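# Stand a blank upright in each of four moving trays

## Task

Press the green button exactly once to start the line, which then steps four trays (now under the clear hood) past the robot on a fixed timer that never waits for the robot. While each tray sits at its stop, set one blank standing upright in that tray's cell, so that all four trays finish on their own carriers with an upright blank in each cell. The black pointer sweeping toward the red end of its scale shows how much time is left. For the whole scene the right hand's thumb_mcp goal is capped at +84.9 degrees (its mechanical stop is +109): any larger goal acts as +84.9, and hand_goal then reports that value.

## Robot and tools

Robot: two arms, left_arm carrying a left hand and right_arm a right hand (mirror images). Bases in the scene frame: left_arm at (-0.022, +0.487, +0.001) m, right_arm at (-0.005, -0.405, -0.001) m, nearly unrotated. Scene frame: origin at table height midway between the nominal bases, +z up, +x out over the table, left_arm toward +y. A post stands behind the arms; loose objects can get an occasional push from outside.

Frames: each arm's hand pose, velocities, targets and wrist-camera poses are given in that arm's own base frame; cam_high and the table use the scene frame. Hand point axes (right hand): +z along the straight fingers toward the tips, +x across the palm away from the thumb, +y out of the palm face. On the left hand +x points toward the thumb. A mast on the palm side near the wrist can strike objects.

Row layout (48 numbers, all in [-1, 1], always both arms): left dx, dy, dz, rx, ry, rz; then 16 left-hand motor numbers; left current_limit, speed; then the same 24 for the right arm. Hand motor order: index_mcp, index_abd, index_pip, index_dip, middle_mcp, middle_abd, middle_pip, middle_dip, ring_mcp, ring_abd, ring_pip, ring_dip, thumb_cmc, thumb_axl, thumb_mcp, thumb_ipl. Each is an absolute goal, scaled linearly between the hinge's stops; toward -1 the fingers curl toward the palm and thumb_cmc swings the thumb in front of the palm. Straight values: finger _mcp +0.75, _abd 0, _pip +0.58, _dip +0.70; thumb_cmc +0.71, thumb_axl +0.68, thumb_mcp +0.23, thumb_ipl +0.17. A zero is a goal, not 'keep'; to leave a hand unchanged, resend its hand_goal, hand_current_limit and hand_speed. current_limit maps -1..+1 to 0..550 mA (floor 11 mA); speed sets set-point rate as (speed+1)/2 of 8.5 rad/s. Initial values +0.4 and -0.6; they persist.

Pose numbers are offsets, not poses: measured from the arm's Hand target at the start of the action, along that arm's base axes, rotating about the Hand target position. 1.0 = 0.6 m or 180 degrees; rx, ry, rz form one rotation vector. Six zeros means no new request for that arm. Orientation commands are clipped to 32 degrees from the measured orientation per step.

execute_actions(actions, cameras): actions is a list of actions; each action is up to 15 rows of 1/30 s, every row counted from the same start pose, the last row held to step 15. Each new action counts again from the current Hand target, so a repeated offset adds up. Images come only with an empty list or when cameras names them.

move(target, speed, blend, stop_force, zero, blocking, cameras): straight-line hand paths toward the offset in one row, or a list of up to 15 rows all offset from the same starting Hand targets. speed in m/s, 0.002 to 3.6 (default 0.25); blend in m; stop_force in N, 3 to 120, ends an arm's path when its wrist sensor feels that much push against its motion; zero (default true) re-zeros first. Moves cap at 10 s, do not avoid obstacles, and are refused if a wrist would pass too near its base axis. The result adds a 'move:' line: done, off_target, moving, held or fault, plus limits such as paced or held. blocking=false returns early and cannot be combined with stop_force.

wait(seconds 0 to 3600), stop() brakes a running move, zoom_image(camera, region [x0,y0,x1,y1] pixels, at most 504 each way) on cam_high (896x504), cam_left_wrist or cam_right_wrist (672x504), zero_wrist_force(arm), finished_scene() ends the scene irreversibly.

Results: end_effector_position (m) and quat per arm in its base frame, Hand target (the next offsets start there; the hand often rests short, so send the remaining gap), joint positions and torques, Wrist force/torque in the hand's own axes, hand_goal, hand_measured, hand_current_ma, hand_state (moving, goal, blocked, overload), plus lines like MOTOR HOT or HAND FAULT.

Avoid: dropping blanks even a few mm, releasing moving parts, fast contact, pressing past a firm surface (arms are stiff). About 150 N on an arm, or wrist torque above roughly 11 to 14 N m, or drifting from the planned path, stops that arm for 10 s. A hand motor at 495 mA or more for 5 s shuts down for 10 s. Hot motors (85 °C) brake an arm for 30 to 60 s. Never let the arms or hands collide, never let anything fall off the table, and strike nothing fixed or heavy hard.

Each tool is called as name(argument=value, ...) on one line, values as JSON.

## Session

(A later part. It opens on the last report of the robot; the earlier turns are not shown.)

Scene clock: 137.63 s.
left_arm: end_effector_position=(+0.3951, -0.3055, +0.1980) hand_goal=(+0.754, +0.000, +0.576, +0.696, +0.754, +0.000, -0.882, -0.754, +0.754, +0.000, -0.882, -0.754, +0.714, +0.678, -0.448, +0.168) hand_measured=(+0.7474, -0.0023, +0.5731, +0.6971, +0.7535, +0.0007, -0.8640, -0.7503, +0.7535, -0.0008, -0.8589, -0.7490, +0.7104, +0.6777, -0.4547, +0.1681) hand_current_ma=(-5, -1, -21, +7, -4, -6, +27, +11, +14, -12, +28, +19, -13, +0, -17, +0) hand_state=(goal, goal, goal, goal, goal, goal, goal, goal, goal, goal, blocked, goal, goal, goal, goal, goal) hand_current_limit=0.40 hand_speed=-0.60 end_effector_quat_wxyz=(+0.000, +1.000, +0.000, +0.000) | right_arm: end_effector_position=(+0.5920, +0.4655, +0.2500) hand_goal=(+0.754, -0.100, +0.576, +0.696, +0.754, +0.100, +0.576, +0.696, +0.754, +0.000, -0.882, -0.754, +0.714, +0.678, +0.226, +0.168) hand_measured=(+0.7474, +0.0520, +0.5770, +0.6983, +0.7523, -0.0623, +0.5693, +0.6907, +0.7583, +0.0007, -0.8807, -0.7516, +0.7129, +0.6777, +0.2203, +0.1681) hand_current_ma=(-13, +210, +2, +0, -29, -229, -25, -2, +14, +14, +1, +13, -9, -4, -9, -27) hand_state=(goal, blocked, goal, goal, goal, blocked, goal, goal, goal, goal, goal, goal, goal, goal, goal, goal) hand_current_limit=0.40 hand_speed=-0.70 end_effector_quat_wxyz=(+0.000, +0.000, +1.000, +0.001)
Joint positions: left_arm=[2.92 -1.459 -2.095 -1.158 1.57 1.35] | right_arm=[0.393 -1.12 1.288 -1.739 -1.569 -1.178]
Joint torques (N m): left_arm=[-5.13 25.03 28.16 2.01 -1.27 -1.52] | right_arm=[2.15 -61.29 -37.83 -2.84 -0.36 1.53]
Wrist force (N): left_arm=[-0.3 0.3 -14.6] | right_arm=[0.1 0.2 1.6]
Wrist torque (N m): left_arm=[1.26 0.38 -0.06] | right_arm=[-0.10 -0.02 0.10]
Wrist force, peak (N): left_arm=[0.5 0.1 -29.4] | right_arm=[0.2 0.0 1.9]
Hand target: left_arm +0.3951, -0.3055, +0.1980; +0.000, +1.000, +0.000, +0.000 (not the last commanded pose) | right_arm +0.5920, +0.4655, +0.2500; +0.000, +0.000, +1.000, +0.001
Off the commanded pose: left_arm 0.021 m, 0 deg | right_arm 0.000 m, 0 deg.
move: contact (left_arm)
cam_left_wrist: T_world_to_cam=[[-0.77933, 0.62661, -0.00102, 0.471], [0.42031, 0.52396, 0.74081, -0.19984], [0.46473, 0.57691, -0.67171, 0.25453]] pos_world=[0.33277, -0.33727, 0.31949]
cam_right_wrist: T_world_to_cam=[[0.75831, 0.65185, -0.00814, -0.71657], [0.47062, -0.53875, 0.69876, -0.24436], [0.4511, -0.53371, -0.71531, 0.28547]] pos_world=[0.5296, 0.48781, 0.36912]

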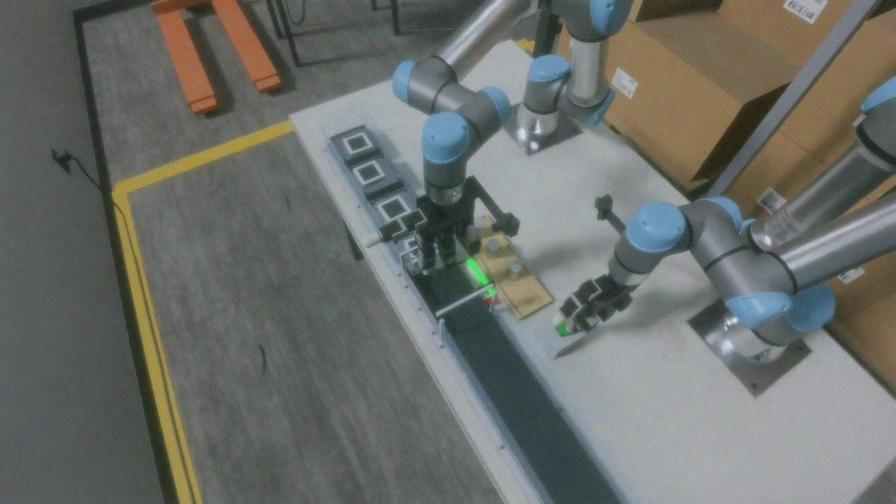

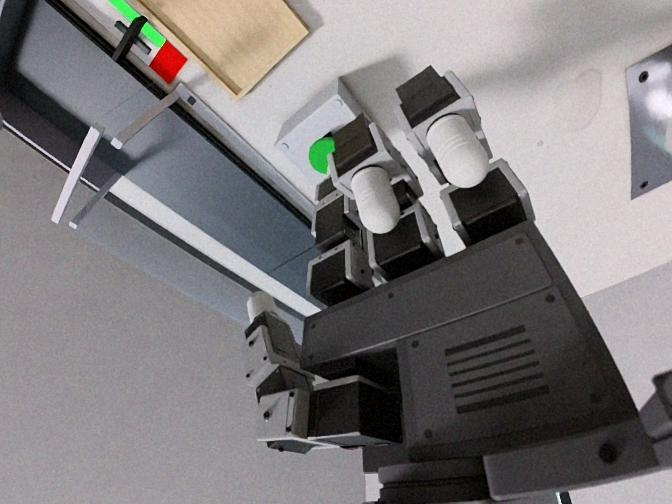

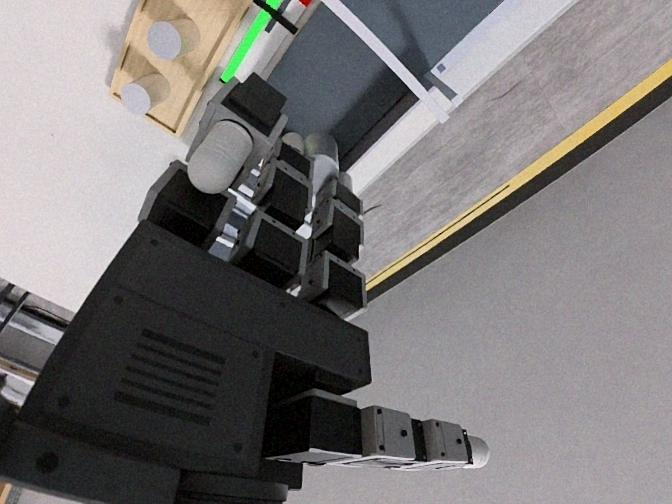

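move(target=[0,0.05,0.1,0,0,0, 0.754,0,0.576,0.696,0.754,0,-0.883,-0.754,0.754,0,-0.883,-0.754,0.714,0.678,-0.449,0.168, 0.4,-0.6, 0,0,0,0,0,0, 0.754,-0.1,0.576,0.696,0.754,0.1,0.576,0.696,0.754,0,-0.883,-0.754,0.714,0.678,0.226,0.168, 0.4,-0.7], speed=0.15, cameras=["all"])

zoom_image(camera="cam_high", region=[380, 220, 540, 360])

zoom_image(camera="cam_right_wrist", region=[220, 0, 440, 220])

Scene clock: 139.57 s.
left_arm: end_effector_position=(+0.3951, -0.2755, +0.2581) hand_goal=(+0.754, +0.000, +0.576, +0.696, +0.754, +0.000, -0.882, -0.754, +0.754, +0.000, -0.882, -0.754, +0.714, +0.678, -0.448, +0.168) hand_measured=(+0.7366, +0.0007, +0.5680, +0.6907, +0.7535, +0.0007, -0.8640, -0.7503, +0.7535, -0.0008, -0.8589, -0.7503, +0.7142, +0.6830, -0.4547, +0.1681) hand_current_ma=(-19, +0, -13, -12, -4, -7, +30, +4, +4, -7, +29, +24, -3, +13, -20, +17) hand_state=(goal, goal, goal, goal, goal, goal, goal, goal, goal, goal, blocked, goal, goal, goal, goal, goal) hand_current_limit=0.40 hand_speed=-0.60 end_effector_quat_wxyz=(+0.000, +1.000, +0.000, +0.000) | right_arm: end_effector_position=(+0.5920, +0.4655, +0.2500) hand_goal=(+0.754, -0.100, +0.576, +0.696, +0.754, +0.100, +0.576, +0.696, +0.754, +0.000, -0.882, -0.754, +0.714, +0.678, +0.226, +0.168) hand_measured=(+0.7474, +0.0520, +0.5770, +0.6996, +0.7523, -0.0623, +0.5693, +0.6907, +0.7571, +0.0007, -0.8807, -0.7528, +0.7142, +0.6777, +0.2203, +0.1672) hand_current_ma=(-31, +223, +1, -9, -6, -224, -16, +13, +2, -13, -11, +6, -8, -7, -23, +4) hand_state=(goal, blocked, goal, goal, goal, blocked, goal, goal, goal, goal, goal, goal, goal, goal, goal, goal) hand_current_limit=0.40 hand_speed=-0.70 end_effector_quat_wxyz=(+0.000, +0.000, +1.000, +0.001)
Joint positions: left_arm=[2.994 -1.37 -2.007 -1.335 1.57 1.423] | right_arm=[0.393 -1.12 1.288 -1.739 -1.569 -1.178]
Joint torques (N m): left_arm=[-3.53 2.24 13.76 1.09 -0.16 -0.97] | right_arm=[-1.05 -59.92 -37.61 -3.11 -0.27 1.61]
Wrist force (N): left_arm=[-0.7 0.0 -0.2] | right_arm=[0.2 0.0 1.5]
Wrist torque (N m): left_arm=[0.08 0.14 0.02] | right_arm=[-0.12 -0.04 0.11]
Wrist force, peak (N): left_arm=[-0.6 -0.1 -15.1] | right_arm=[0.3 0.3 1.8]
Hand target: left_arm +0.3951, -0.2755, +0.2580; +0.000, +1.000, +0.000, +0.000 | right_arm +0.5920, +0.4655, +0.2500; +0.000, +0.000, +1.000, +0.001
Off the commanded pose: left_arm 0.000 m, 0 deg | right_arm 0.000 m, 0 deg.
move: done
cam_left_wrist: T_world_to_cam=[[-0.77936, 0.62658, -0.0013, 0.45231], [0.42006, 0.52402, 0.74091, -0.25999], [0.46492, 0.57689, -0.6716, 0.27736]] pos_world=[0.33277, -0.30717, 0.3795]
cam_right_wrist: T_world_to_cam=[[0.75831, 0.65185, -0.00814, -0.71657], [0.47062, -0.53875, 0.69876, -0.24436], [0.4511, -0.53371, -0.71531, 0.28547]] pos_world=[0.5296, 0.48781, 0.36912]

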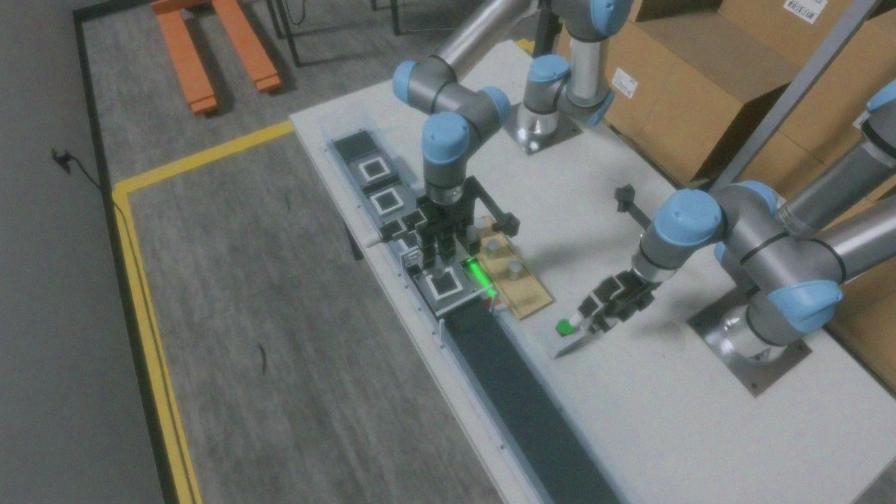

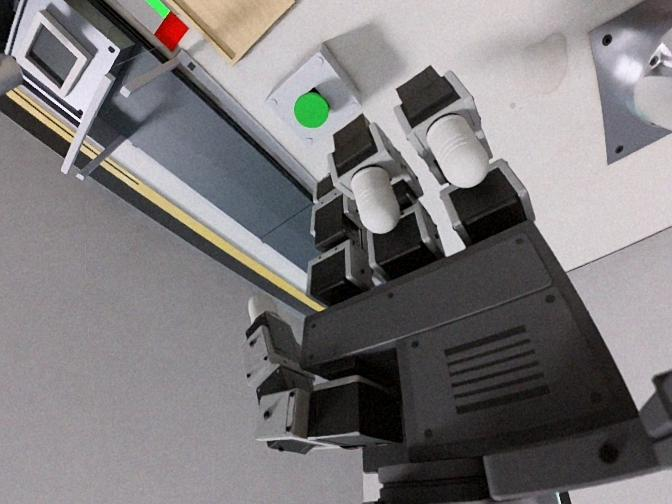

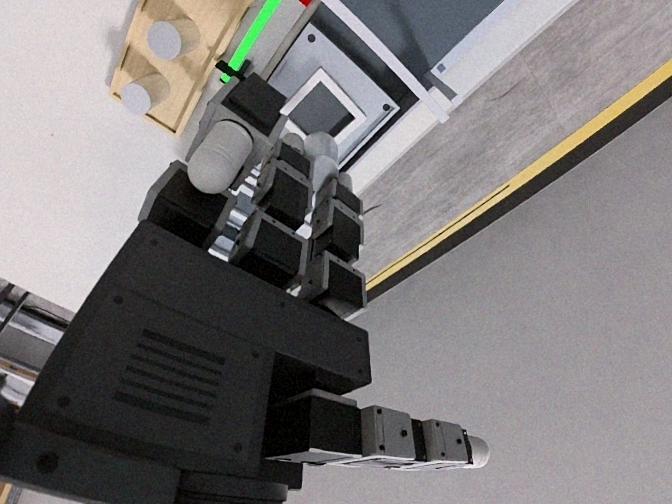

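Scaled by 3.150 from the camera's image (finer frame: 1280x720).

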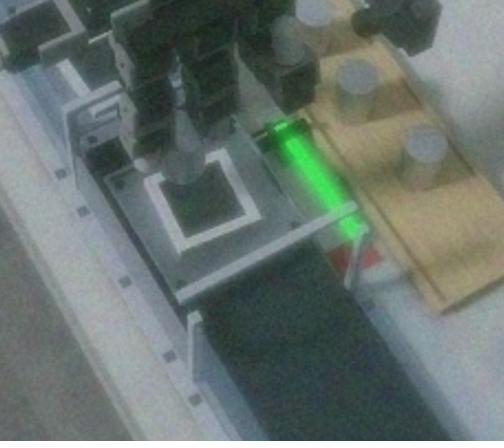

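Scaled by 2.291 from the camera's image (finer frame: 960x720).

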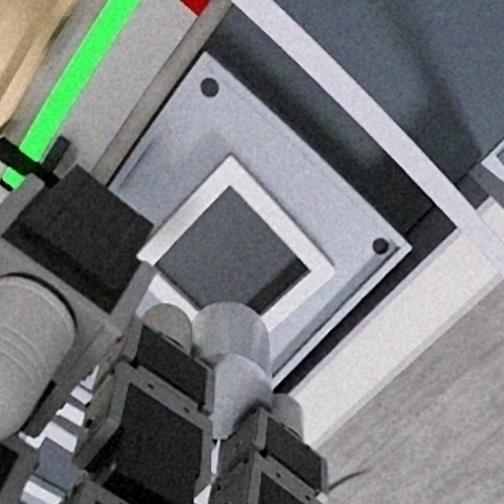

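move(target=[0,0,0,0,0,0, 0.754,0,0.576,0.696,0.754,0,-0.883,-0.754,0.754,0,-0.883,-0.754,0.714,0.678,-0.449,0.168, 0.4,-0.6, -0.02,0.0192,-0.0833,0,0,0, 0.754,-0.1,0.576,0.696,0.754,0.1,0.576,0.696,0.754,0,-0.883,-0.754,0.714,0.678,0.226,0.168, 0.4,-0.7], speed=0.1)

move(target=[0,0,0,0,0,0, 0.754,0,0.576,0.696,0.754,0,-0.883,-0.754,0.754,0,-0.883,-0.754,0.714,0.678,-0.449,0.168, 0.4,-0.6, 0,0,-0.055,0,0,0, 0.754,-0.1,0.576,0.696,0.754,0.1,0.576,0.696,0.754,0,-0.883,-0.754,0.714,0.678,0.226,0.168, 0.4,-0.7], speed=0.02, stop_force=4, cameras=["cam_high","cam_right_wrist"])

zoom_image(camera="cam_right_wrist", region=[220, 0, 440, 220])

zoom_image(camera="cam_high", region=[380, 220, 540, 360])

Scene clock: 143.40 s.
left_arm: end_effector_position=(+0.3951, -0.2755, +0.2580) hand_goal=(+0.754, +0.000, +0.576, +0.696, +0.754, +0.000, -0.882, -0.754, +0.754, +0.000, -0.882, -0.754, +0.714, +0.678, -0.448, +0.168) hand_measured=(+0.7366, +0.0007, +0.5693, +0.6907, +0.7535, -0.0008, -0.8640, -0.7503, +0.7535, +0.0007, -0.8576, -0.7490, +0.7142, +0.6830, -0.4547, +0.1681) hand_current_ma=(-13, +2, -17, -4, -5, +3, +21, +9, +15, -12, +26, +14, -7, +6, -20, +10) hand_state=(goal, goal, goal, goal, goal, goal, goal, goal, goal, goal, blocked, goal, goal, goal, goal, goal) hand_current_limit=0.40 hand_speed=-0.60 end_effector_quat_wxyz=(+0.000, +1.000, +0.000, +0.000) | right_arm: end_effector_position=(+0.5799, +0.4770, +0.1999) hand_goal=(+0.754, -0.100, +0.576, +0.696, +0.754, +0.100, +0.576, +0.696, +0.754, +0.000, -0.882, -0.754, +0.714, +0.678, +0.226, +0.168) hand_measured=(+0.7474, +0.0520, +0.5770, +0.6983, +0.7511, -0.0623, +0.5680, +0.6907, +0.7583, +0.0007, -0.8794, -0.7528, +0.7129, +0.6767, +0.2203, +0.1672) hand_current_ma=(-10, +223, +5, +0, -17, -232, -5, -22, +12, +10, -6, +0, -5, -7, -24, -12) hand_state=(goal, blocked, goal, goal, goal, blocked, goal, goal, goal, goal, goal, goal, goal, goal, goal, goal) hand_current_limit=0.40 hand_speed=-0.70 end_effector_quat_wxyz=(+0.000, +0.000, +1.000, +0.001)
Joint positions: left_arm=[2.994 -1.37 -2.007 -1.335 1.57 1.423] | right_arm=[0.416 -1.101 1.391 -1.861 -1.569 -1.155]
Joint torques (N m): left_arm=[-7.56 1.68 11.56 0.77 -1.85 1.51] | right_arm=[-4.8 -59.26 -35.89 -1.7 0 -2.27]
Wrist force (N): left_arm=[-0.7 -0.3 -0.4] | right_arm=[0.2 0.0 1.8]
Wrist torque (N m): left_arm=[0.04 0.14 0.03] | right_arm=[-0.14 -0.05 0.03]
Wrist force, peak (N): left_arm=[-1.4 -0.2 -0.2] | right_arm=[0.6 0.3 2.8]
Hand target: left_arm +0.3951, -0.2755, +0.2580; +0.000, +1.000, +0.000, +0.000 | right_arm +0.5800, +0.4770, +0.2001; +0.000, +0.000, +1.000, +0.001
Off the commanded pose: left_arm 0.000 m, 0 deg | right_arm 0.000 m, 0 deg.
move: done

Scene clock: 144.67 s.
left_arm: end_effector_position=(+0.3951, -0.2755, +0.2580) hand_goal=(+0.754, +0.000, +0.576, +0.696, +0.754, +0.000, -0.882, -0.754, +0.754, +0.000, -0.882, -0.754, +0.714, +0.678, -0.448, +0.168) hand_measured=(+0.7354, -0.0008, +0.5680, +0.6907, +0.7523, -0.0008, -0.8653, -0.7503, +0.7523, +0.0007, -0.8576, -0.7490, +0.7142, +0.6830, -0.4547, +0.1681) hand_current_ma=(-11, +0, -22, -1, +0, -1, +25, +11, +11, -9, +23, +12, +10, +6, -21, +7) hand_state=(goal, goal, goal, goal, goal, goal, goal, goal, goal, goal, blocked, goal, goal, goal, goal, goal) hand_current_limit=0.40 hand_speed=-0.60 end_effector_quat_wxyz=(+0.000, +1.000, +0.000, +0.000) | right_arm: end_effector_position=(+0.5801, +0.4770, +0.1975) hand_goal=(+0.754, -0.100, +0.576, +0.696, +0.754, +0.100, +0.576, +0.696, +0.754, +0.000, -0.882, -0.754, +0.714, +0.678, +0.226, +0.168) hand_measured=(+0.7486, +0.0534, +0.5821, +0.7009, +0.7523, -0.0623, +0.5693, +0.6920, +0.7583, -0.0008, -0.8807, -0.7528, +0.7142, +0.6777, +0.2203, +0.1681) hand_current_ma=(-16, +231, +16, +3, -15, -230, -12, +3, +19, -1, -6, +8, -1, -12, -23, +10) hand_state=(goal, blocked, goal, goal, goal, blocked, goal, goal, goal, goal, goal, goal, goal, goal, goal, goal) hand_current_limit=0.40 hand_speed=-0.70 end_effector_quat_wxyz=(+0.000, +0.000, +1.000, +0.001)
Joint positions: left_arm=[2.994 -1.37 -2.007 -1.335 1.57 1.423] | right_arm=[0.416 -1.099 1.395 -1.868 -1.569 -1.155]
Joint torques (N m): left_arm=[-7.98 0.36 11.61 0.82 -1.93 1.53] | right_arm=[-2.51 -60.01 -36.11 -3.9 0.69 -2.02]
Wrist force (N): left_arm=[-0.5 -0.4 -0.5] | right_arm=[0.3 0.0 1.7]
Wrist torque (N m): left_arm=[0.05 0.12 0.04] | right_arm=[-0.12 -0.06 0.06]
Wrist force, peak (N): left_arm=[-0.7 -0.5 -0.5] | right_arm=[0.4 -0.2 -2.5]
Hand target: left_arm +0.3951, -0.2755, +0.2580; +0.000, +1.000, +0.000, +0.000 | right_arm +0.5801, +0.4770, +0.1975; +0.000, +0.000, +1.000, +0.001 (not the last commanded pose)
Off the commanded pose: left_arm 0.000 m, 0 deg | right_arm 0.030 m, 0 deg.
move: contact (right_arm)
cam_right_wrist: T_world_to_cam=[[0.75831, 0.65185, -0.00773, -0.71553], [0.47029, -0.53882, 0.69893, -0.19561], [0.45143, -0.53364, -0.71515, 0.25915]] pos_world=[0.5176, 0.49931, 0.31652]

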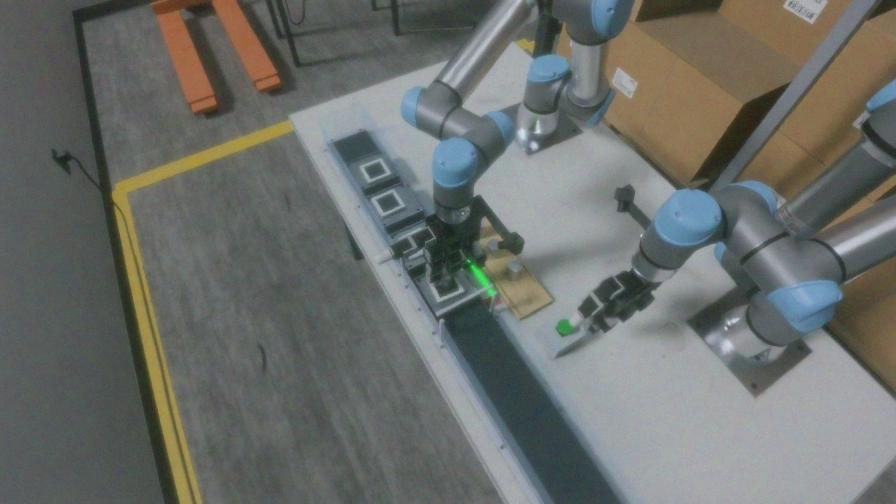

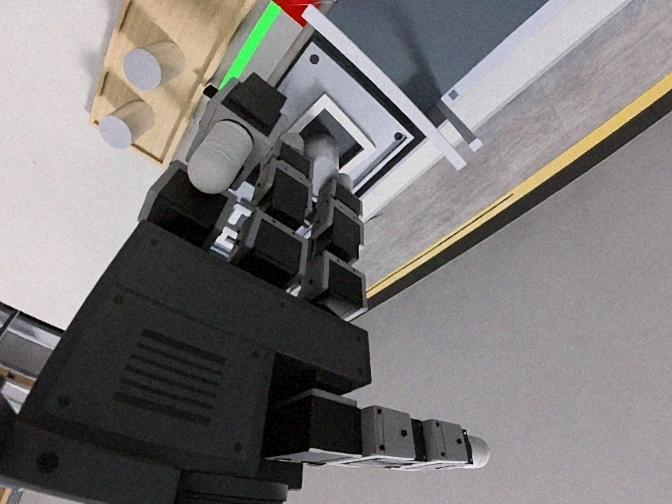

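Scaled by 2.291 from the camera's image (finer frame: 960x720).

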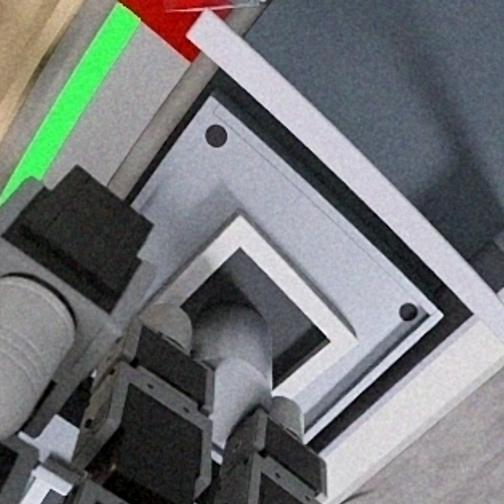

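Scaled by 3.150 from the camera's image (finer frame: 1280x720).

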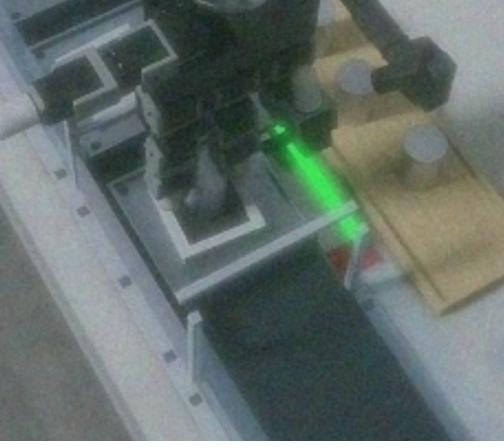

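zoom_image(camera="cam_right_wrist", region=[270, 80, 390, 200])

zoom_image(camera="cam_high", region=[410, 250, 480, 310])

Scaled by 4.200 from the camera's image (finer frame: 960x720).

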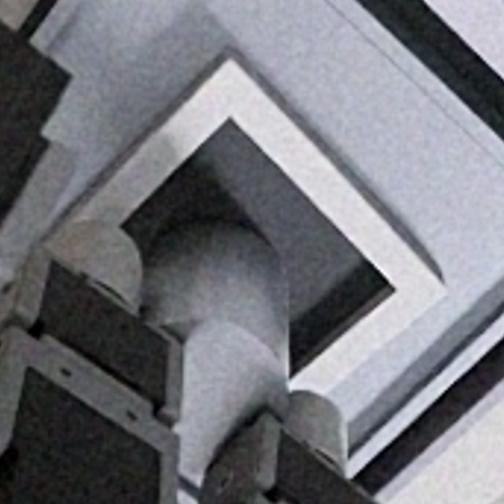

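Scaled by 7.200 from the camera's image (finer frame: 1280x720).

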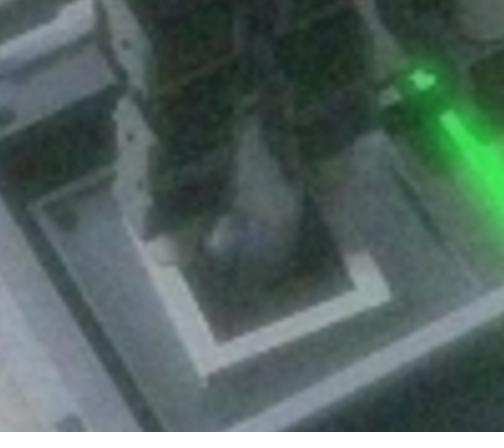

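move(target=[0,0,0,0,0,0, 0.754,0,0.576,0.696,0.754,0,-0.883,-0.754,0.754,0,-0.883,-0.754,0.714,0.678,-0.449,0.168, 0.4,-0.6, 0.0033,0.009,0.005,0,0,0, 0.754,-0.1,0.576,0.696,0.754,0.1,0.576,0.696,0.754,0,-0.883,-0.754,0.714,0.678,0.226,0.168, 0.4,-0.7], speed=0.05)

move(target=[0,0,0,0,0,0, 0.754,0,0.576,0.696,0.754,0,-0.883,-0.754,0.754,0,-0.883,-0.754,0.714,0.678,-0.449,0.168, 0.4,-0.6, 0,0,-0.055,0,0,0, 0.754,-0.1,0.576,0.696,0.754,0.1,0.576,0.696,0.754,0,-0.883,-0.754,0.714,0.678,0.226,0.168, 0.4,-0.7], speed=0.02, stop_force=4, cameras=["cam_high","cam_right_wrist"])

zoom_image(camera="cam_right_wrist", region=[250, 60, 410, 220])

zoom_image(camera="cam_high", region=[400, 240, 520, 345])

Scene clock: 150.83 s.
left_arm: end_effector_position=(+0.3951, -0.2755, +0.2580) hand_goal=(+0.754, +0.000, +0.576, +0.696, +0.754, +0.000, -0.882, -0.754, +0.754, +0.000, -0.882, -0.754, +0.714, +0.678, -0.448, +0.168) hand_measured=(+0.7366, +0.0007, +0.5693, +0.6907, +0.7535, +0.0007, -0.8653, -0.7503, +0.7535, -0.0008, -0.8589, -0.7490, +0.7142, +0.6830, -0.4547, +0.1672) hand_current_ma=(-9, -1, -17, -6, -2, -7, +30, +10, +5, -10, +30, +20, -3, -3, -14, +9) hand_state=(goal, goal, goal, goal, goal, goal, goal, goal, goal, goal, blocked, goal, goal, goal, goal, goal) hand_current_limit=0.40 hand_speed=-0.60 end_effector_quat_wxyz=(+0.000, +1.000, +0.000, +0.000) | right_arm: end_effector_position=(+0.5820, +0.4825, +0.2004) hand_goal=(+0.754, -0.100, +0.576, +0.696, +0.754, +0.100, +0.576, +0.696, +0.754, +0.000, -0.882, -0.754, +0.714, +0.678, +0.226, +0.168) hand_measured=(+0.7486, +0.0534, +0.5808, +0.7009, +0.7511, -0.0623, +0.5693, +0.6920, +0.7583, +0.0007, -0.8794, -0.7528, +0.7092, +0.6777, +0.2203, +0.1672) hand_current_ma=(+1, +223, +12, -2, -18, -214, -34, -6, +18, +13, -25, +12, -11, +1, -10, +5) hand_state=(goal, blocked, goal, goal, goal, blocked, moving, goal, goal, goal, goal, goal, goal, goal, goal, goal) hand_current_limit=0.40 hand_speed=-0.70 end_effector_quat_wxyz=(+0.000, +0.000, +1.000, +0.001)
Joint positions: left_arm=[2.994 -1.37 -2.007 -1.335 1.57 1.423] | right_arm=[0.422 -1.09 1.373 -1.855 -1.569 -1.149]
Joint torques (N m): left_arm=[-7.32 0.77 11.56 1.66 -1.87 0.82] | right_arm=[-6.56 -60.89 -12.64 -4.47 0.64 -1.82]
Wrist force (N): left_arm=[-0.4 -0.1 -0.8] | right_arm=[0.0 0.1 1.6]
Wrist torque (N m): left_arm=[0.10 0.11 0.04] | right_arm=[-0.11 -0.03 0.04]
Wrist force, peak (N): left_arm=[-1.1 -0.1 -0.6] | right_arm=[0.3 -0.5 2.0]
Hand target: left_arm +0.3951, -0.2755, +0.2580; +0.000, +1.000, +0.000, +0.000 | right_arm +0.5821, +0.4824, +0.2005; +0.000, +0.000, +1.000, +0.001
Off the commanded pose: left_arm 0.000 m, 0 deg | right_arm 0.000 m, 0 deg.
move: done

Scene clock: 152.17 s.
left_arm: end_effector_position=(+0.3951, -0.2755, +0.2580) hand_goal=(+0.754, +0.000, +0.576, +0.696, +0.754, +0.000, -0.882, -0.754, +0.754, +0.000, -0.882, -0.754, +0.714, +0.678, -0.448, +0.168) hand_measured=(+0.7366, -0.0008, +0.5693, +0.6907, +0.7535, +0.0007, -0.8653, -0.7503, +0.7523, -0.0008, -0.8576, -0.7490, +0.7142, +0.6830, -0.4547, +0.1691) hand_current_ma=(-8, -10, -15, -12, -8, +1, +23, +12, +4, -12, +24, +16, +0, +5, -22, +14) hand_state=(goal, goal, goal, goal, goal, goal, goal, goal, goal, goal, blocked, goal, goal, goal, goal, goal) hand_current_limit=0.40 hand_speed=-0.60 end_effector_quat_wxyz=(+0.000, +1.000, +0.000, +0.000) | right_arm: end_effector_position=(+0.5820, +0.4824, +0.1965) hand_goal=(+0.754, -0.100, +0.576, +0.696, +0.754, +0.100, +0.576, +0.696, +0.754, +0.000, -0.882, -0.754, +0.714, +0.678, +0.226, +0.168) hand_measured=(+0.7498, +0.0534, +0.5821, +0.7009, +0.7511, -0.0638, +0.5705, +0.6932, +0.7571, +0.0007, -0.8794, -0.7528, +0.7092, +0.6777, +0.2203, +0.1681) hand_current_ma=(+8, +235, +10, +9, -9, -235, -13, +2, +17, -8, -13, +2, -20, +7, -13, +4) hand_state=(goal, blocked, goal, goal, goal, blocked, goal, goal, goal, goal, goal, goal, goal, goal, goal, goal) hand_current_limit=0.40 hand_speed=-0.70 end_effector_quat_wxyz=(+0.000, +0.000, +1.000, +0.001)
Joint positions: left_arm=[2.994 -1.37 -2.007 -1.335 1.57 1.423] | right_arm=[0.422 -1.088 1.38 -1.864 -1.569 -1.149]
Joint torques (N m): left_arm=[-7.55 1.37 12.3 1.83 -1.73 0.78] | right_arm=[-0.85 -61.19 -37.45 -3.78 0.19 -2.27]
Wrist force (N): left_arm=[-0.8 -0.1 -0.4] | right_arm=[0.0 -0.1 1.4]
Wrist torque (N m): left_arm=[0.07 0.16 0.00] | right_arm=[-0.11 -0.03 0.05]
Wrist force, peak (N): left_arm=[-1.0 -0.4 -0.5] | right_arm=[-0.1 -0.2 -2.5]
Hand target: left_arm +0.3951, -0.2755, +0.2580; +0.000, +1.000, +0.000, +0.000 | right_arm +0.5820, +0.4824, +0.1965; +0.000, +0.000, +1.000, +0.001 (not the last commanded pose)
Off the commanded pose: left_arm 0.000 m, 0 deg | right_arm 0.029 m, 0 deg.
move: contact (right_arm)
cam_right_wrist: T_world_to_cam=[[0.75828, 0.65188, -0.00758, -0.72055], [0.47024, -0.53887, 0.69892, -0.19284], [0.45153, -0.53354, -0.71516, 0.26036]] pos_world=[0.5195, 0.50471, 0.31552]

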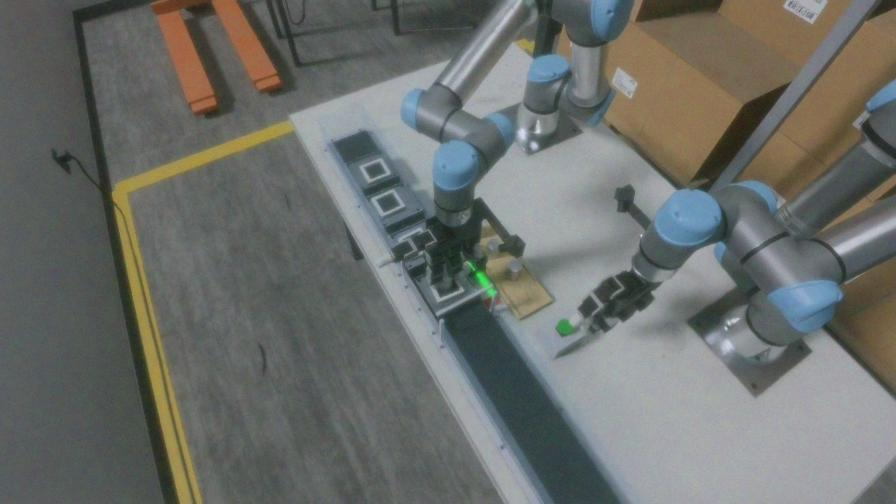

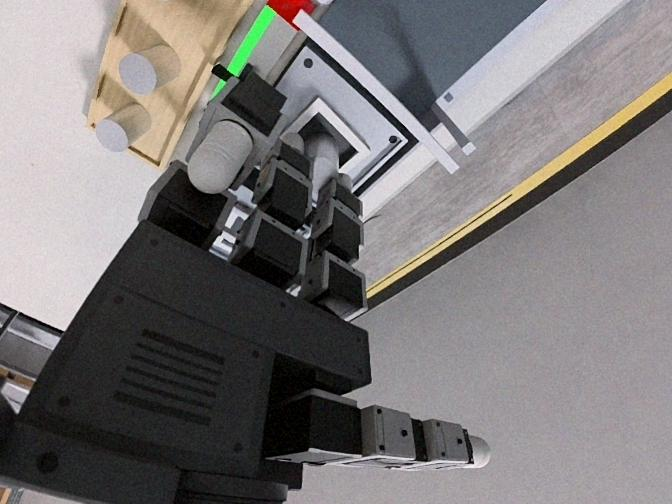

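Scaled by 3.150 from the camera's image (finer frame: 960x720).

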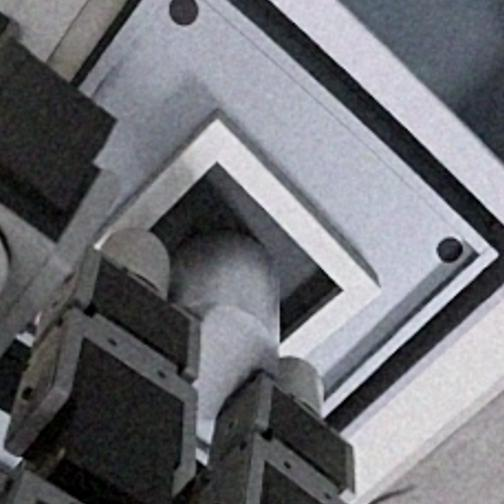

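Scaled by 4.200 from the camera's image (finer frame: 1280x720).

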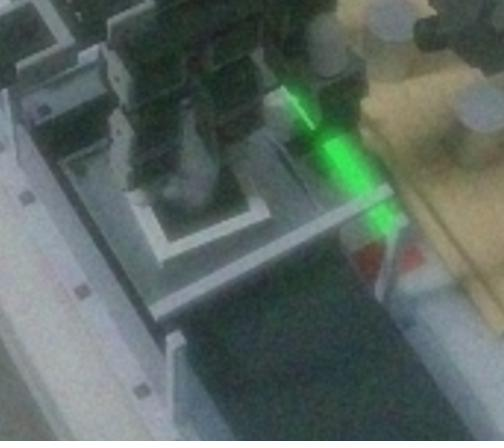

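move(target=[0,0,0,0,0,0, 0.754,0,0.576,0.696,0.754,0,-0.883,-0.754,0.754,0,-0.883,-0.754,0.714,0.678,-0.449,0.168, 0.4,-0.6, -0.002,0.004,-0.02,0,0,0, 0.754,-0.1,0.576,0.696,0.754,0.1,0.576,0.696,0.754,0,-0.883,-0.754,0.714,0.678,0.226,0.168, 0.4,-0.7], speed=0.01, stop_force=9, cameras=["cam_high","cam_left_wrist","cam_right_wrist"])

zoom_image(camera="cam_right_wrist", region=[250, 60, 410, 220])

zoom_image(camera="cam_high", region=[410, 240, 510, 320])

Scene clock: 160.10 s.
left_arm: end_effector_position=(+0.3951, -0.2755, +0.2580) hand_goal=(+0.754, +0.000, +0.576, +0.696, +0.754, +0.000, -0.882, -0.754, +0.754, +0.000, -0.882, -0.754, +0.714, +0.678, -0.448, +0.168) hand_measured=(+0.7366, +0.0007, +0.5680, +0.6907, +0.7535, +0.0007, -0.8640, -0.7503, +0.7535, -0.0008, -0.8589, -0.7490, +0.7142, +0.6830, -0.4547, +0.1672) hand_current_ma=(-13, -5, -23, -2, -7, -3, +28, +12, +6, -7, +24, +5, +0, +3, -21, +8) hand_state=(goal, goal, goal, goal, goal, goal, goal, goal, goal, goal, blocked, goal, goal, goal, goal, goal) hand_current_limit=0.40 hand_speed=-0.60 end_effector_quat_wxyz=(+0.000, +1.000, +0.000, +0.000) | right_arm: end_effector_position=(+0.5818, +0.4830, +0.1941) hand_goal=(+0.754, -0.100, +0.576, +0.696, +0.754, +0.100, +0.576, +0.696, +0.754, +0.000, -0.882, -0.754, +0.714, +0.678, +0.226, +0.168) hand_measured=(+0.7884, +0.0549, +0.5821, +0.6894, +0.7848, -0.0623, +0.5795, +0.6869, +0.7583, +0.0007, -0.8807, -0.7528, +0.7092, +0.6777, +0.2203, +0.1681) hand_current_ma=(+94, +228, +7, -24, +65, -236, +19, -28, +22, -15, +8, +9, -18, -2, -19, +17) hand_state=(blocked, blocked, goal, goal, blocked, blocked, goal, goal, goal, goal, goal, goal, goal, goal, goal, goal) hand_current_limit=0.40 hand_speed=-0.70 end_effector_quat_wxyz=(+0.000, +0.000, +1.000, +0.001)
Joint positions: left_arm=[2.994 -1.37 -2.007 -1.335 1.57 1.423] | right_arm=[0.423 -1.086 1.384 -1.87 -1.569 -1.148]
Joint torques (N m): left_arm=[-6.81 2.54 11.84 3.03 -1.88 -0.12] | right_arm=[-7.71 -49.44 -31.65 -2.53 0.13 -2.08]
Wrist force (N): left_arm=[-0.7 -0.2 -0.4] | right_arm=[2.1 -2.9 -13.7]
Wrist torque (N m): left_arm=[0.07 0.15 0.02] | right_arm=[1.18 0.15 0.17]
Wrist force, peak (N): left_arm=[-1.1 0.1 -0.7] | right_arm=[2.1 -1.7 -20.9]
Hand target: left_arm +0.3951, -0.2755, +0.2580; +0.000, +1.000, +0.000, +0.000 | right_arm +0.5818, +0.4830, +0.1941; +0.000, +0.000, +1.000, +0.001 (not the last commanded pose)
Off the commanded pose: left_arm 0.000 m, 0 deg | right_arm 0.010 m, 0 deg.
move: contact (right_arm)
cam_left_wrist: T_world_to_cam=[[-0.77936, 0.62657, -0.00108, 0.45228], [0.42025, 0.52401, 0.74081, -0.25997], [0.46473, 0.57691, -0.67171, 0.27753]] pos_world=[0.33277, -0.30727, 0.37949]
cam_right_wrist: T_world_to_cam=[[0.75825, 0.65192, -0.00722, -0.72093], [0.47004, -0.53897, 0.69898, -0.19061], [0.45179, -0.5334, -0.7151, 0.25882]] pos_world=[0.51931, 0.50531, 0.31312]

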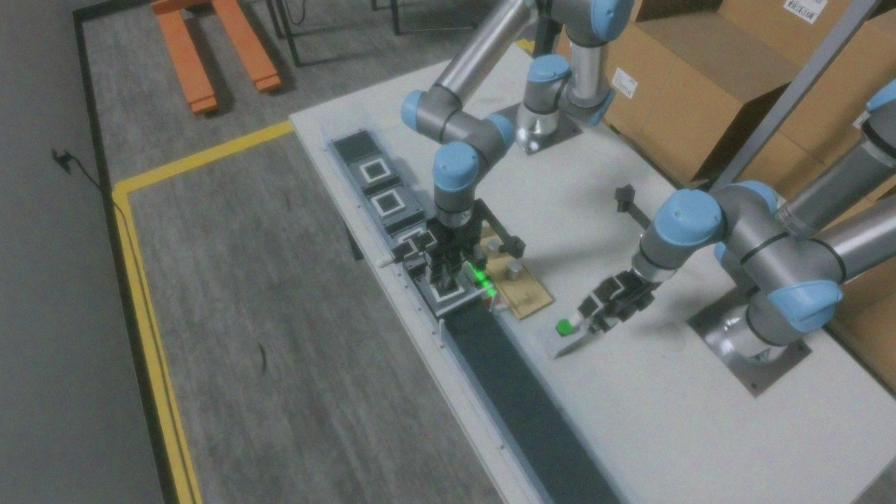

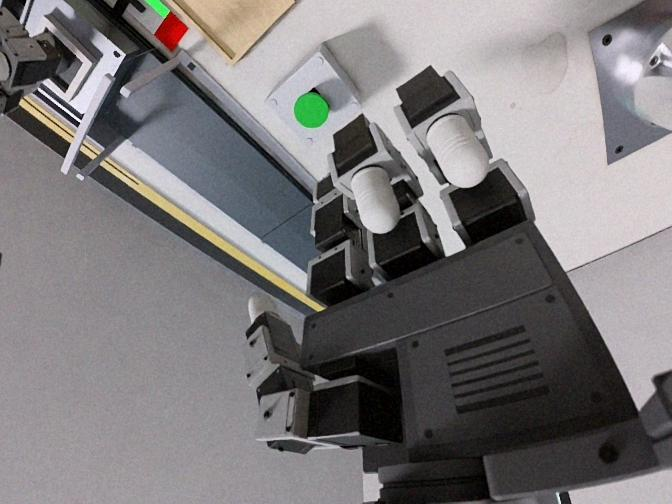

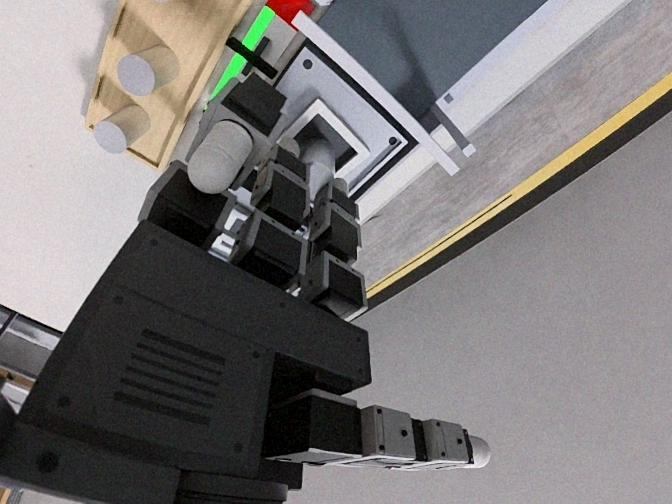

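Scaled by 3.150 from the camera's image (finer frame: 960x720).

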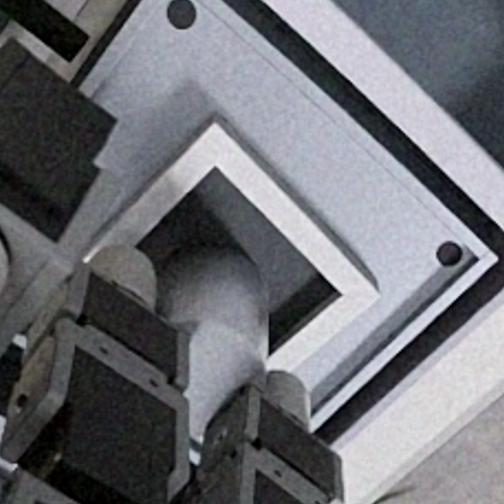

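Scaled by 5.040 from the camera's image (finer frame: 1280x720).

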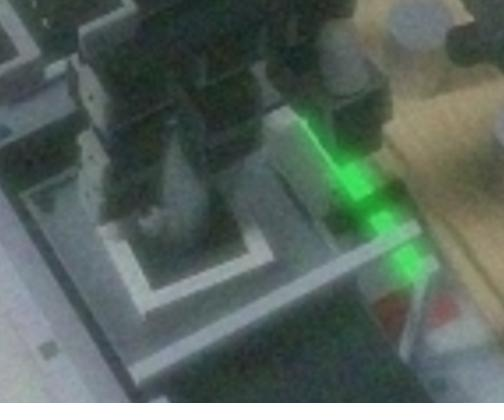

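move(target=[0,0,0,0,0,0, 0.754,0,0.576,0.696,0.754,0,-0.883,-0.754,0.754,0,-0.883,-0.754,0.714,0.678,-0.449,0.168, 0.4,-0.6, 0.002,0.0083,0.0117,0,0,0, 0.754,-0.1,0.576,0.696,0.754,0.1,0.576,0.696,0.754,0,-0.883,-0.754,0.714,0.678,0.226,0.168, 0.4,-0.7], speed=0.1)

move(target=[0,0,0,0,0,0, 0.754,0,0.576,0.696,0.754,0,-0.883,-0.754,0.754,0,-0.883,-0.754,0.714,0.678,-0.449,0.168, 0.4,-0.6, 0,0,-0.055,0,0,0, 0.754,-0.1,0.576,0.696,0.754,0.1,0.576,0.696,0.754,0,-0.883,-0.754,0.714,0.678,0.226,0.168, 0.4,-0.7], speed=0.03, stop_force=4, cameras=["cam_high","cam_right_wrist"])

zoom_image(camera="cam_right_wrist", region=[250, 60, 410, 220])

Scene clock: 162.77 s.
left_arm: end_effector_position=(+0.3951, -0.2755, +0.2580) hand_goal=(+0.754, +0.000, +0.576, +0.696, +0.754, +0.000, -0.882, -0.754, +0.754, +0.000, -0.882, -0.754, +0.714, +0.678, -0.448, +0.168) hand_measured=(+0.7366, -0.0008, +0.5680, +0.6907, +0.7535, -0.0008, -0.8640, -0.7503, +0.7535, +0.0007, -0.8589, -0.7490, +0.7142, +0.6830, -0.4547, +0.1681) hand_current_ma=(-16, +4, -13, -2, -7, -5, +21, +7, +9, -15, +25, +11, +2, +6, -20, +12) hand_state=(goal, goal, goal, goal, goal, goal, goal, goal, goal, goal, blocked, goal, goal, goal, goal, goal) hand_current_limit=0.40 hand_speed=-0.60 end_effector_quat_wxyz=(+0.000, +1.000, +0.000, +0.000) | right_arm: end_effector_position=(+0.5830, +0.4880, +0.2010) hand_goal=(+0.754, -0.100, +0.576, +0.696, +0.754, +0.100, +0.576, +0.696, +0.754, +0.000, -0.882, -0.754, +0.714, +0.678, +0.226, +0.168) hand_measured=(+0.7583, +0.0564, +0.5834, +0.6945, +0.7474, -0.0623, +0.5744, +0.6869, +0.7583, +0.0007, -0.8807, -0.7528, +0.7079, +0.6767, +0.2203, +0.1681) hand_current_ma=(+26, +235, +6, -19, -23, -233, -4, -36, +15, +3, -1, -1, -26, -29, -14, +16) hand_state=(goal, blocked, goal, goal, goal, blocked, goal, goal, goal, goal, goal, goal, goal, goal, goal, goal) hand_current_limit=0.40 hand_speed=-0.70 end_effector_quat_wxyz=(+0.000, +0.000, +1.000, +0.001)
Joint positions: left_arm=[2.994 -1.37 -2.007 -1.335 1.57 1.423] | right_arm=[0.429 -1.081 1.358 -1.849 -1.569 -1.142]
Joint torques (N m): left_arm=[-6.65 1.96 12.33 3.15 -1.82 -0.37] | right_arm=[-7.67 -57.78 -14.59 -3.55 0.64 -2.18]
Wrist force (N): left_arm=[-1.0 -0.2 -0.3] | right_arm=[0.5 0.1 1.9]
Wrist torque (N m): left_arm=[0.05 0.19 0.01] | right_arm=[-0.14 -0.10 0.10]
Wrist force, peak (N): left_arm=[-0.9 -0.1 -0.7] | right_arm=[3.7 -3.5 -15.8]
Hand target: left_arm +0.3951, -0.2755, +0.2580; +0.000, +1.000, +0.000, +0.000 | right_arm +0.5830, +0.4880, +0.2011; +0.000, +0.000, +1.000, +0.001
Off the commanded pose: left_arm 0.000 m, 0 deg | right_arm 0.000 m, 0 deg.
move: done

Scene clock: 164.23 s.
left_arm: end_effector_position=(+0.3951, -0.2755, +0.2580) hand_goal=(+0.754, +0.000, +0.576, +0.696, +0.754, +0.000, -0.882, -0.754, +0.754, +0.000, -0.882, -0.754, +0.714, +0.678, -0.448, +0.168) hand_measured=(+0.7366, -0.0008, +0.5680, +0.6907, +0.7535, +0.0007, -0.8640, -0.7503, +0.7535, +0.0007, -0.8576, -0.7490, +0.7142, +0.6830, -0.4547, +0.1672) hand_current_ma=(-9, -10, -17, -7, -10, -2, +23, +21, +7, -11, +29, +13, -7, +7, -24, +11) hand_state=(goal, goal, goal, goal, goal, goal, goal, goal, goal, goal, blocked, goal, goal, goal, goal, goal) hand_current_limit=0.40 hand_speed=-0.60 end_effector_quat_wxyz=(+0.000, +1.000, +0.000, +0.000) | right_arm: end_effector_position=(+0.5830, +0.4879, +0.1946) hand_goal=(+0.754, -0.100, +0.576, +0.696, +0.754, +0.100, +0.576, +0.696, +0.754, +0.000, -0.882, -0.754, +0.714, +0.678, +0.226, +0.168) hand_measured=(+0.7498, +0.0607, +0.5834, +0.6983, +0.7378, -0.0579, +0.5744, +0.7047, +0.7583, +0.0007, -0.8807, -0.7516, +0.7079, +0.6777, +0.2203, +0.1672) hand_current_ma=(-15, +239, +13, -20, -34, -233, -1, +17, +20, +5, -10, +8, -15, -10, -35, +7) hand_state=(goal, blocked, goal, goal, goal, blocked, goal, goal, goal, goal, goal, goal, goal, goal, goal, goal) hand_current_limit=0.40 hand_speed=-0.70 end_effector_quat_wxyz=(+0.000, +0.000, +1.000, +0.001)
Joint positions: left_arm=[2.994 -1.37 -2.007 -1.335 1.57 1.423] | right_arm=[0.429 -1.077 1.369 -1.864 -1.569 -1.142]
Joint torques (N m): left_arm=[-6.24 1.9 11.86 3.47 -1.79 -0.44] | right_arm=[-3.5 -61.99 -36.49 -4.23 -0.1 -1.43]
Wrist force (N): left_arm=[-0.7 -0.4 -0.5] | right_arm=[0.5 -0.2 1.6]
Wrist torque (N m): left_arm=[0.05 0.15 0.03] | right_arm=[-0.16 -0.12 0.10]
Wrist force, peak (N): left_arm=[-0.8 -0.3 -0.7] | right_arm=[-0.2 2.0 -24.8]
Hand target: left_arm +0.3951, -0.2755, +0.2580; +0.000, +1.000, +0.000, +0.000 | right_arm +0.5830, +0.4880, +0.1946; +0.000, +0.000, +1.000, +0.001 (not the last commanded pose)
Off the commanded pose: left_arm 0.000 m, 0 deg | right_arm 0.026 m, 0 deg.
move: contact (right_arm)
cam_right_wrist: T_world_to_cam=[[0.75825, 0.65192, -0.00722, -0.72503], [0.47004, -0.53897, 0.69898, -0.18888], [0.45179, -0.5334, -0.7151, 0.26125]] pos_world=[0.5205, 0.51021, 0.31362]

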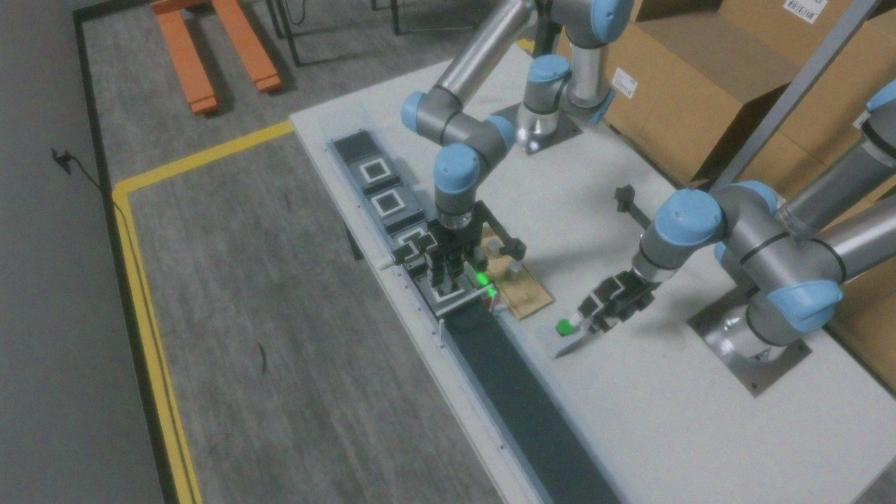

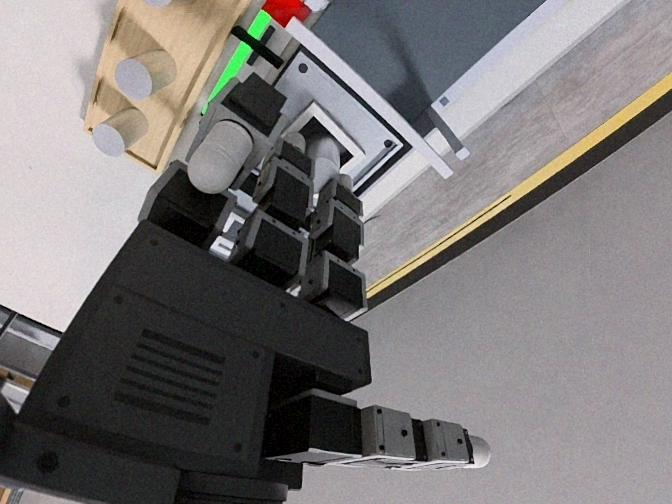

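Scaled by 3.150 from the camera's image (finer frame: 960x720).

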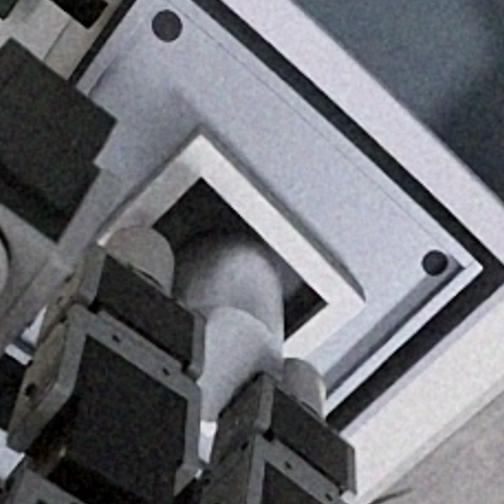

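move(target=[[0,0,0,0,0,0, 0.754,0,0.576,0.696,0.754,0,-0.883,-0.754,0.754,0,-0.883,-0.754,0.714,0.678,-0.449,0.168, 0.4,-0.6, 0,0,-0.0025,0,0,0, 0.754,-0.1,0.576,0.696,0.754,0.1,0.576,0.696,0.754,0,-0.883,-0.754,0.714,0.678,0.226,0.168, 0.4,-0.7],[0,0,0,0,0,0, 0.754,0,0.576,0.696,0.754,0,-0.883,-0.754,0.754,0,-0.883,-0.754,0.714,0.678,-0.449,0.168, 0.4,-0.6, 0,0,-0.0025,0,0,0, 0.754,0.13,0.576,0.696,0.754,-0.13,0.576,0.696,0.754,0,-0.883,-0.754,0.714,0.678,0.226,0.168, 0.4,-0.6],[0,0,0,0,0,0, 0.754,0,0.576,0.696,0.754,0,-0.883,-0.754,0.754,0,-0.883,-0.754,0.714,0.678,-0.449,0.168, 0.4,-0.6, 0,0,0.09,0,0,0, 0.754,0.13,0.576,0.696,0.754,-0.13,0.576,0.696,0.754,0,-0.883,-0.754,0.714,0.678,0.226,0.168, 0.4,-0.6]], speed=[0.05,0.05,0.1], cameras=["cam_high","cam_right_wrist"])

zoom_image(camera="cam_right_wrist", region=[250, 20, 450, 220])

zoom_image(camera="cam_high", region=[400, 230, 540, 345])

Scene clock: 169.87 s.
left_arm: end_effector_position=(+0.3951, -0.2755, +0.2580) hand_goal=(+0.754, +0.000, +0.576, +0.696, +0.754, +0.000, -0.882, -0.754, +0.754, +0.000, -0.882, -0.754, +0.714, +0.678, -0.448, +0.168) hand_measured=(+0.7366, +0.0007, +0.5680, +0.6920, +0.7535, -0.0008, -0.8640, -0.7503, +0.7535, -0.0008, -0.8589, -0.7490, +0.7142, +0.6830, -0.4547, +0.1672) hand_current_ma=(-18, +1, -15, -5, +1, -10, +28, +12, +8, -12, +27, +15, -3, +12, -11, +5) hand_state=(goal, goal, goal, goal, goal, goal, goal, goal, goal, goal, blocked, goal, goal, goal, goal, goal) hand_current_limit=0.40 hand_speed=-0.60 end_effector_quat_wxyz=(+0.000, +1.000, +0.000, +0.000) | right_arm: end_effector_position=(+0.5830, +0.4880, +0.2487) hand_goal=(+0.754, +0.130, +0.576, +0.696, +0.754, -0.130, +0.576, +0.696, +0.754, +0.000, -0.882, -0.754, +0.714, +0.678, +0.226, +0.168) hand_measured=(+0.7438, +0.1179, +0.5680, +0.7047, +0.7462, -0.1180, +0.5667, +0.7047, +0.7583, +0.0007, -0.8794, -0.7528, +0.7079, +0.6777, +0.2203, +0.1672) hand_current_ma=(-22, -11, -12, +12, -42, +8, -25, +17, +10, +15, +2, +16, -12, -2, -17, +11) hand_state=(goal, goal, goal, goal, goal, goal, goal, goal, goal, goal, goal, goal, goal, goal, goal, goal) hand_current_limit=0.40 hand_speed=-0.60 end_effector_quat_wxyz=(+0.001, +0.000, +1.000, +0.001)
Joint positions: left_arm=[2.994 -1.37 -2.007 -1.335 1.57 1.423] | right_arm=[0.429 -1.107 1.273 -1.738 -1.569 -1.142]
Joint torques (N m): left_arm=[-7.36 1.67 11.46 3.37 -1.66 -1.01] | right_arm=[5.98 -36.07 -12.01 -3.06 -1.05 1.25]
Wrist force (N): left_arm=[-0.4 0.0 -0.5] | right_arm=[0.5 -0.1 0.7]
Wrist torque (N m): left_arm=[0.09 0.11 0.04] | right_arm=[-0.08 -0.10 0.10]
Wrist force, peak (N): left_arm=[-0.9 -0.2 -0.6] | right_arm=[-4.2 4.5 -30.1]
Hand target: left_arm +0.3951, -0.2755, +0.2580; +0.000, +1.000, +0.000, +0.000 | right_arm +0.5830, +0.4880, +0.2486; +0.000, +0.000, +1.000, +0.001
Off the commanded pose: left_arm 0.000 m, 0 deg | right_arm 0.000 m, 0 deg.
move: done
cam_right_wrist: T_world_to_cam=[[0.75828, 0.65189, -0.00686, -0.72483], [0.46978, -0.53909, 0.69906, -0.22647], [0.45201, -0.53331, -0.71503, 0.29981]] pos_world=[0.5205, 0.51031, 0.36772]

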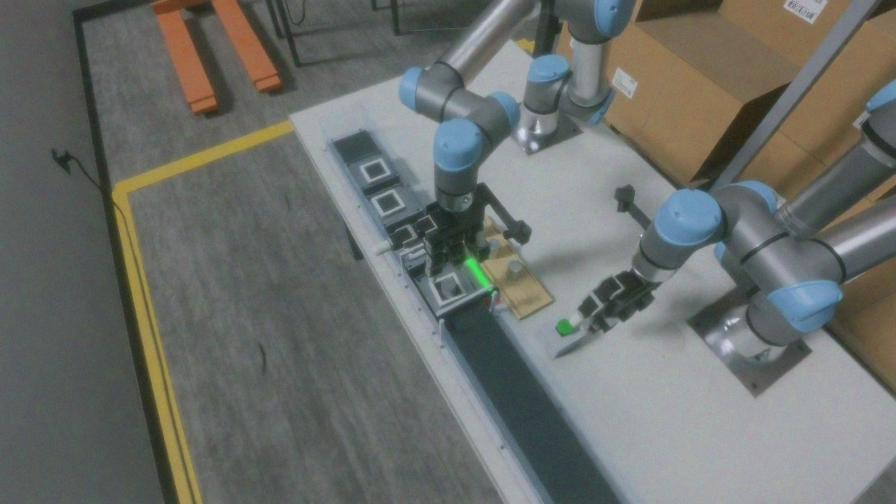

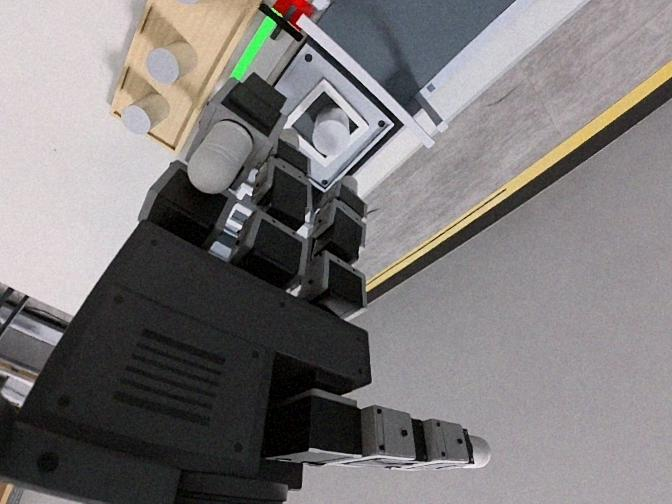

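Scaled by 2.520 from the camera's image (finer frame: 960x720).

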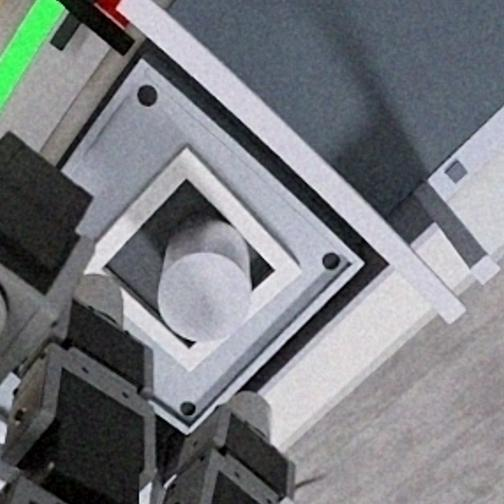

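Scaled by 3.600 from the camera's image (finer frame: 1280x720).

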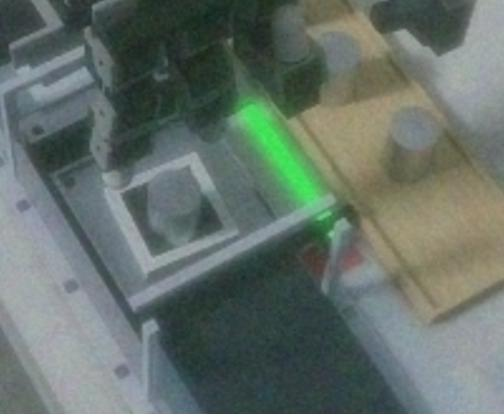

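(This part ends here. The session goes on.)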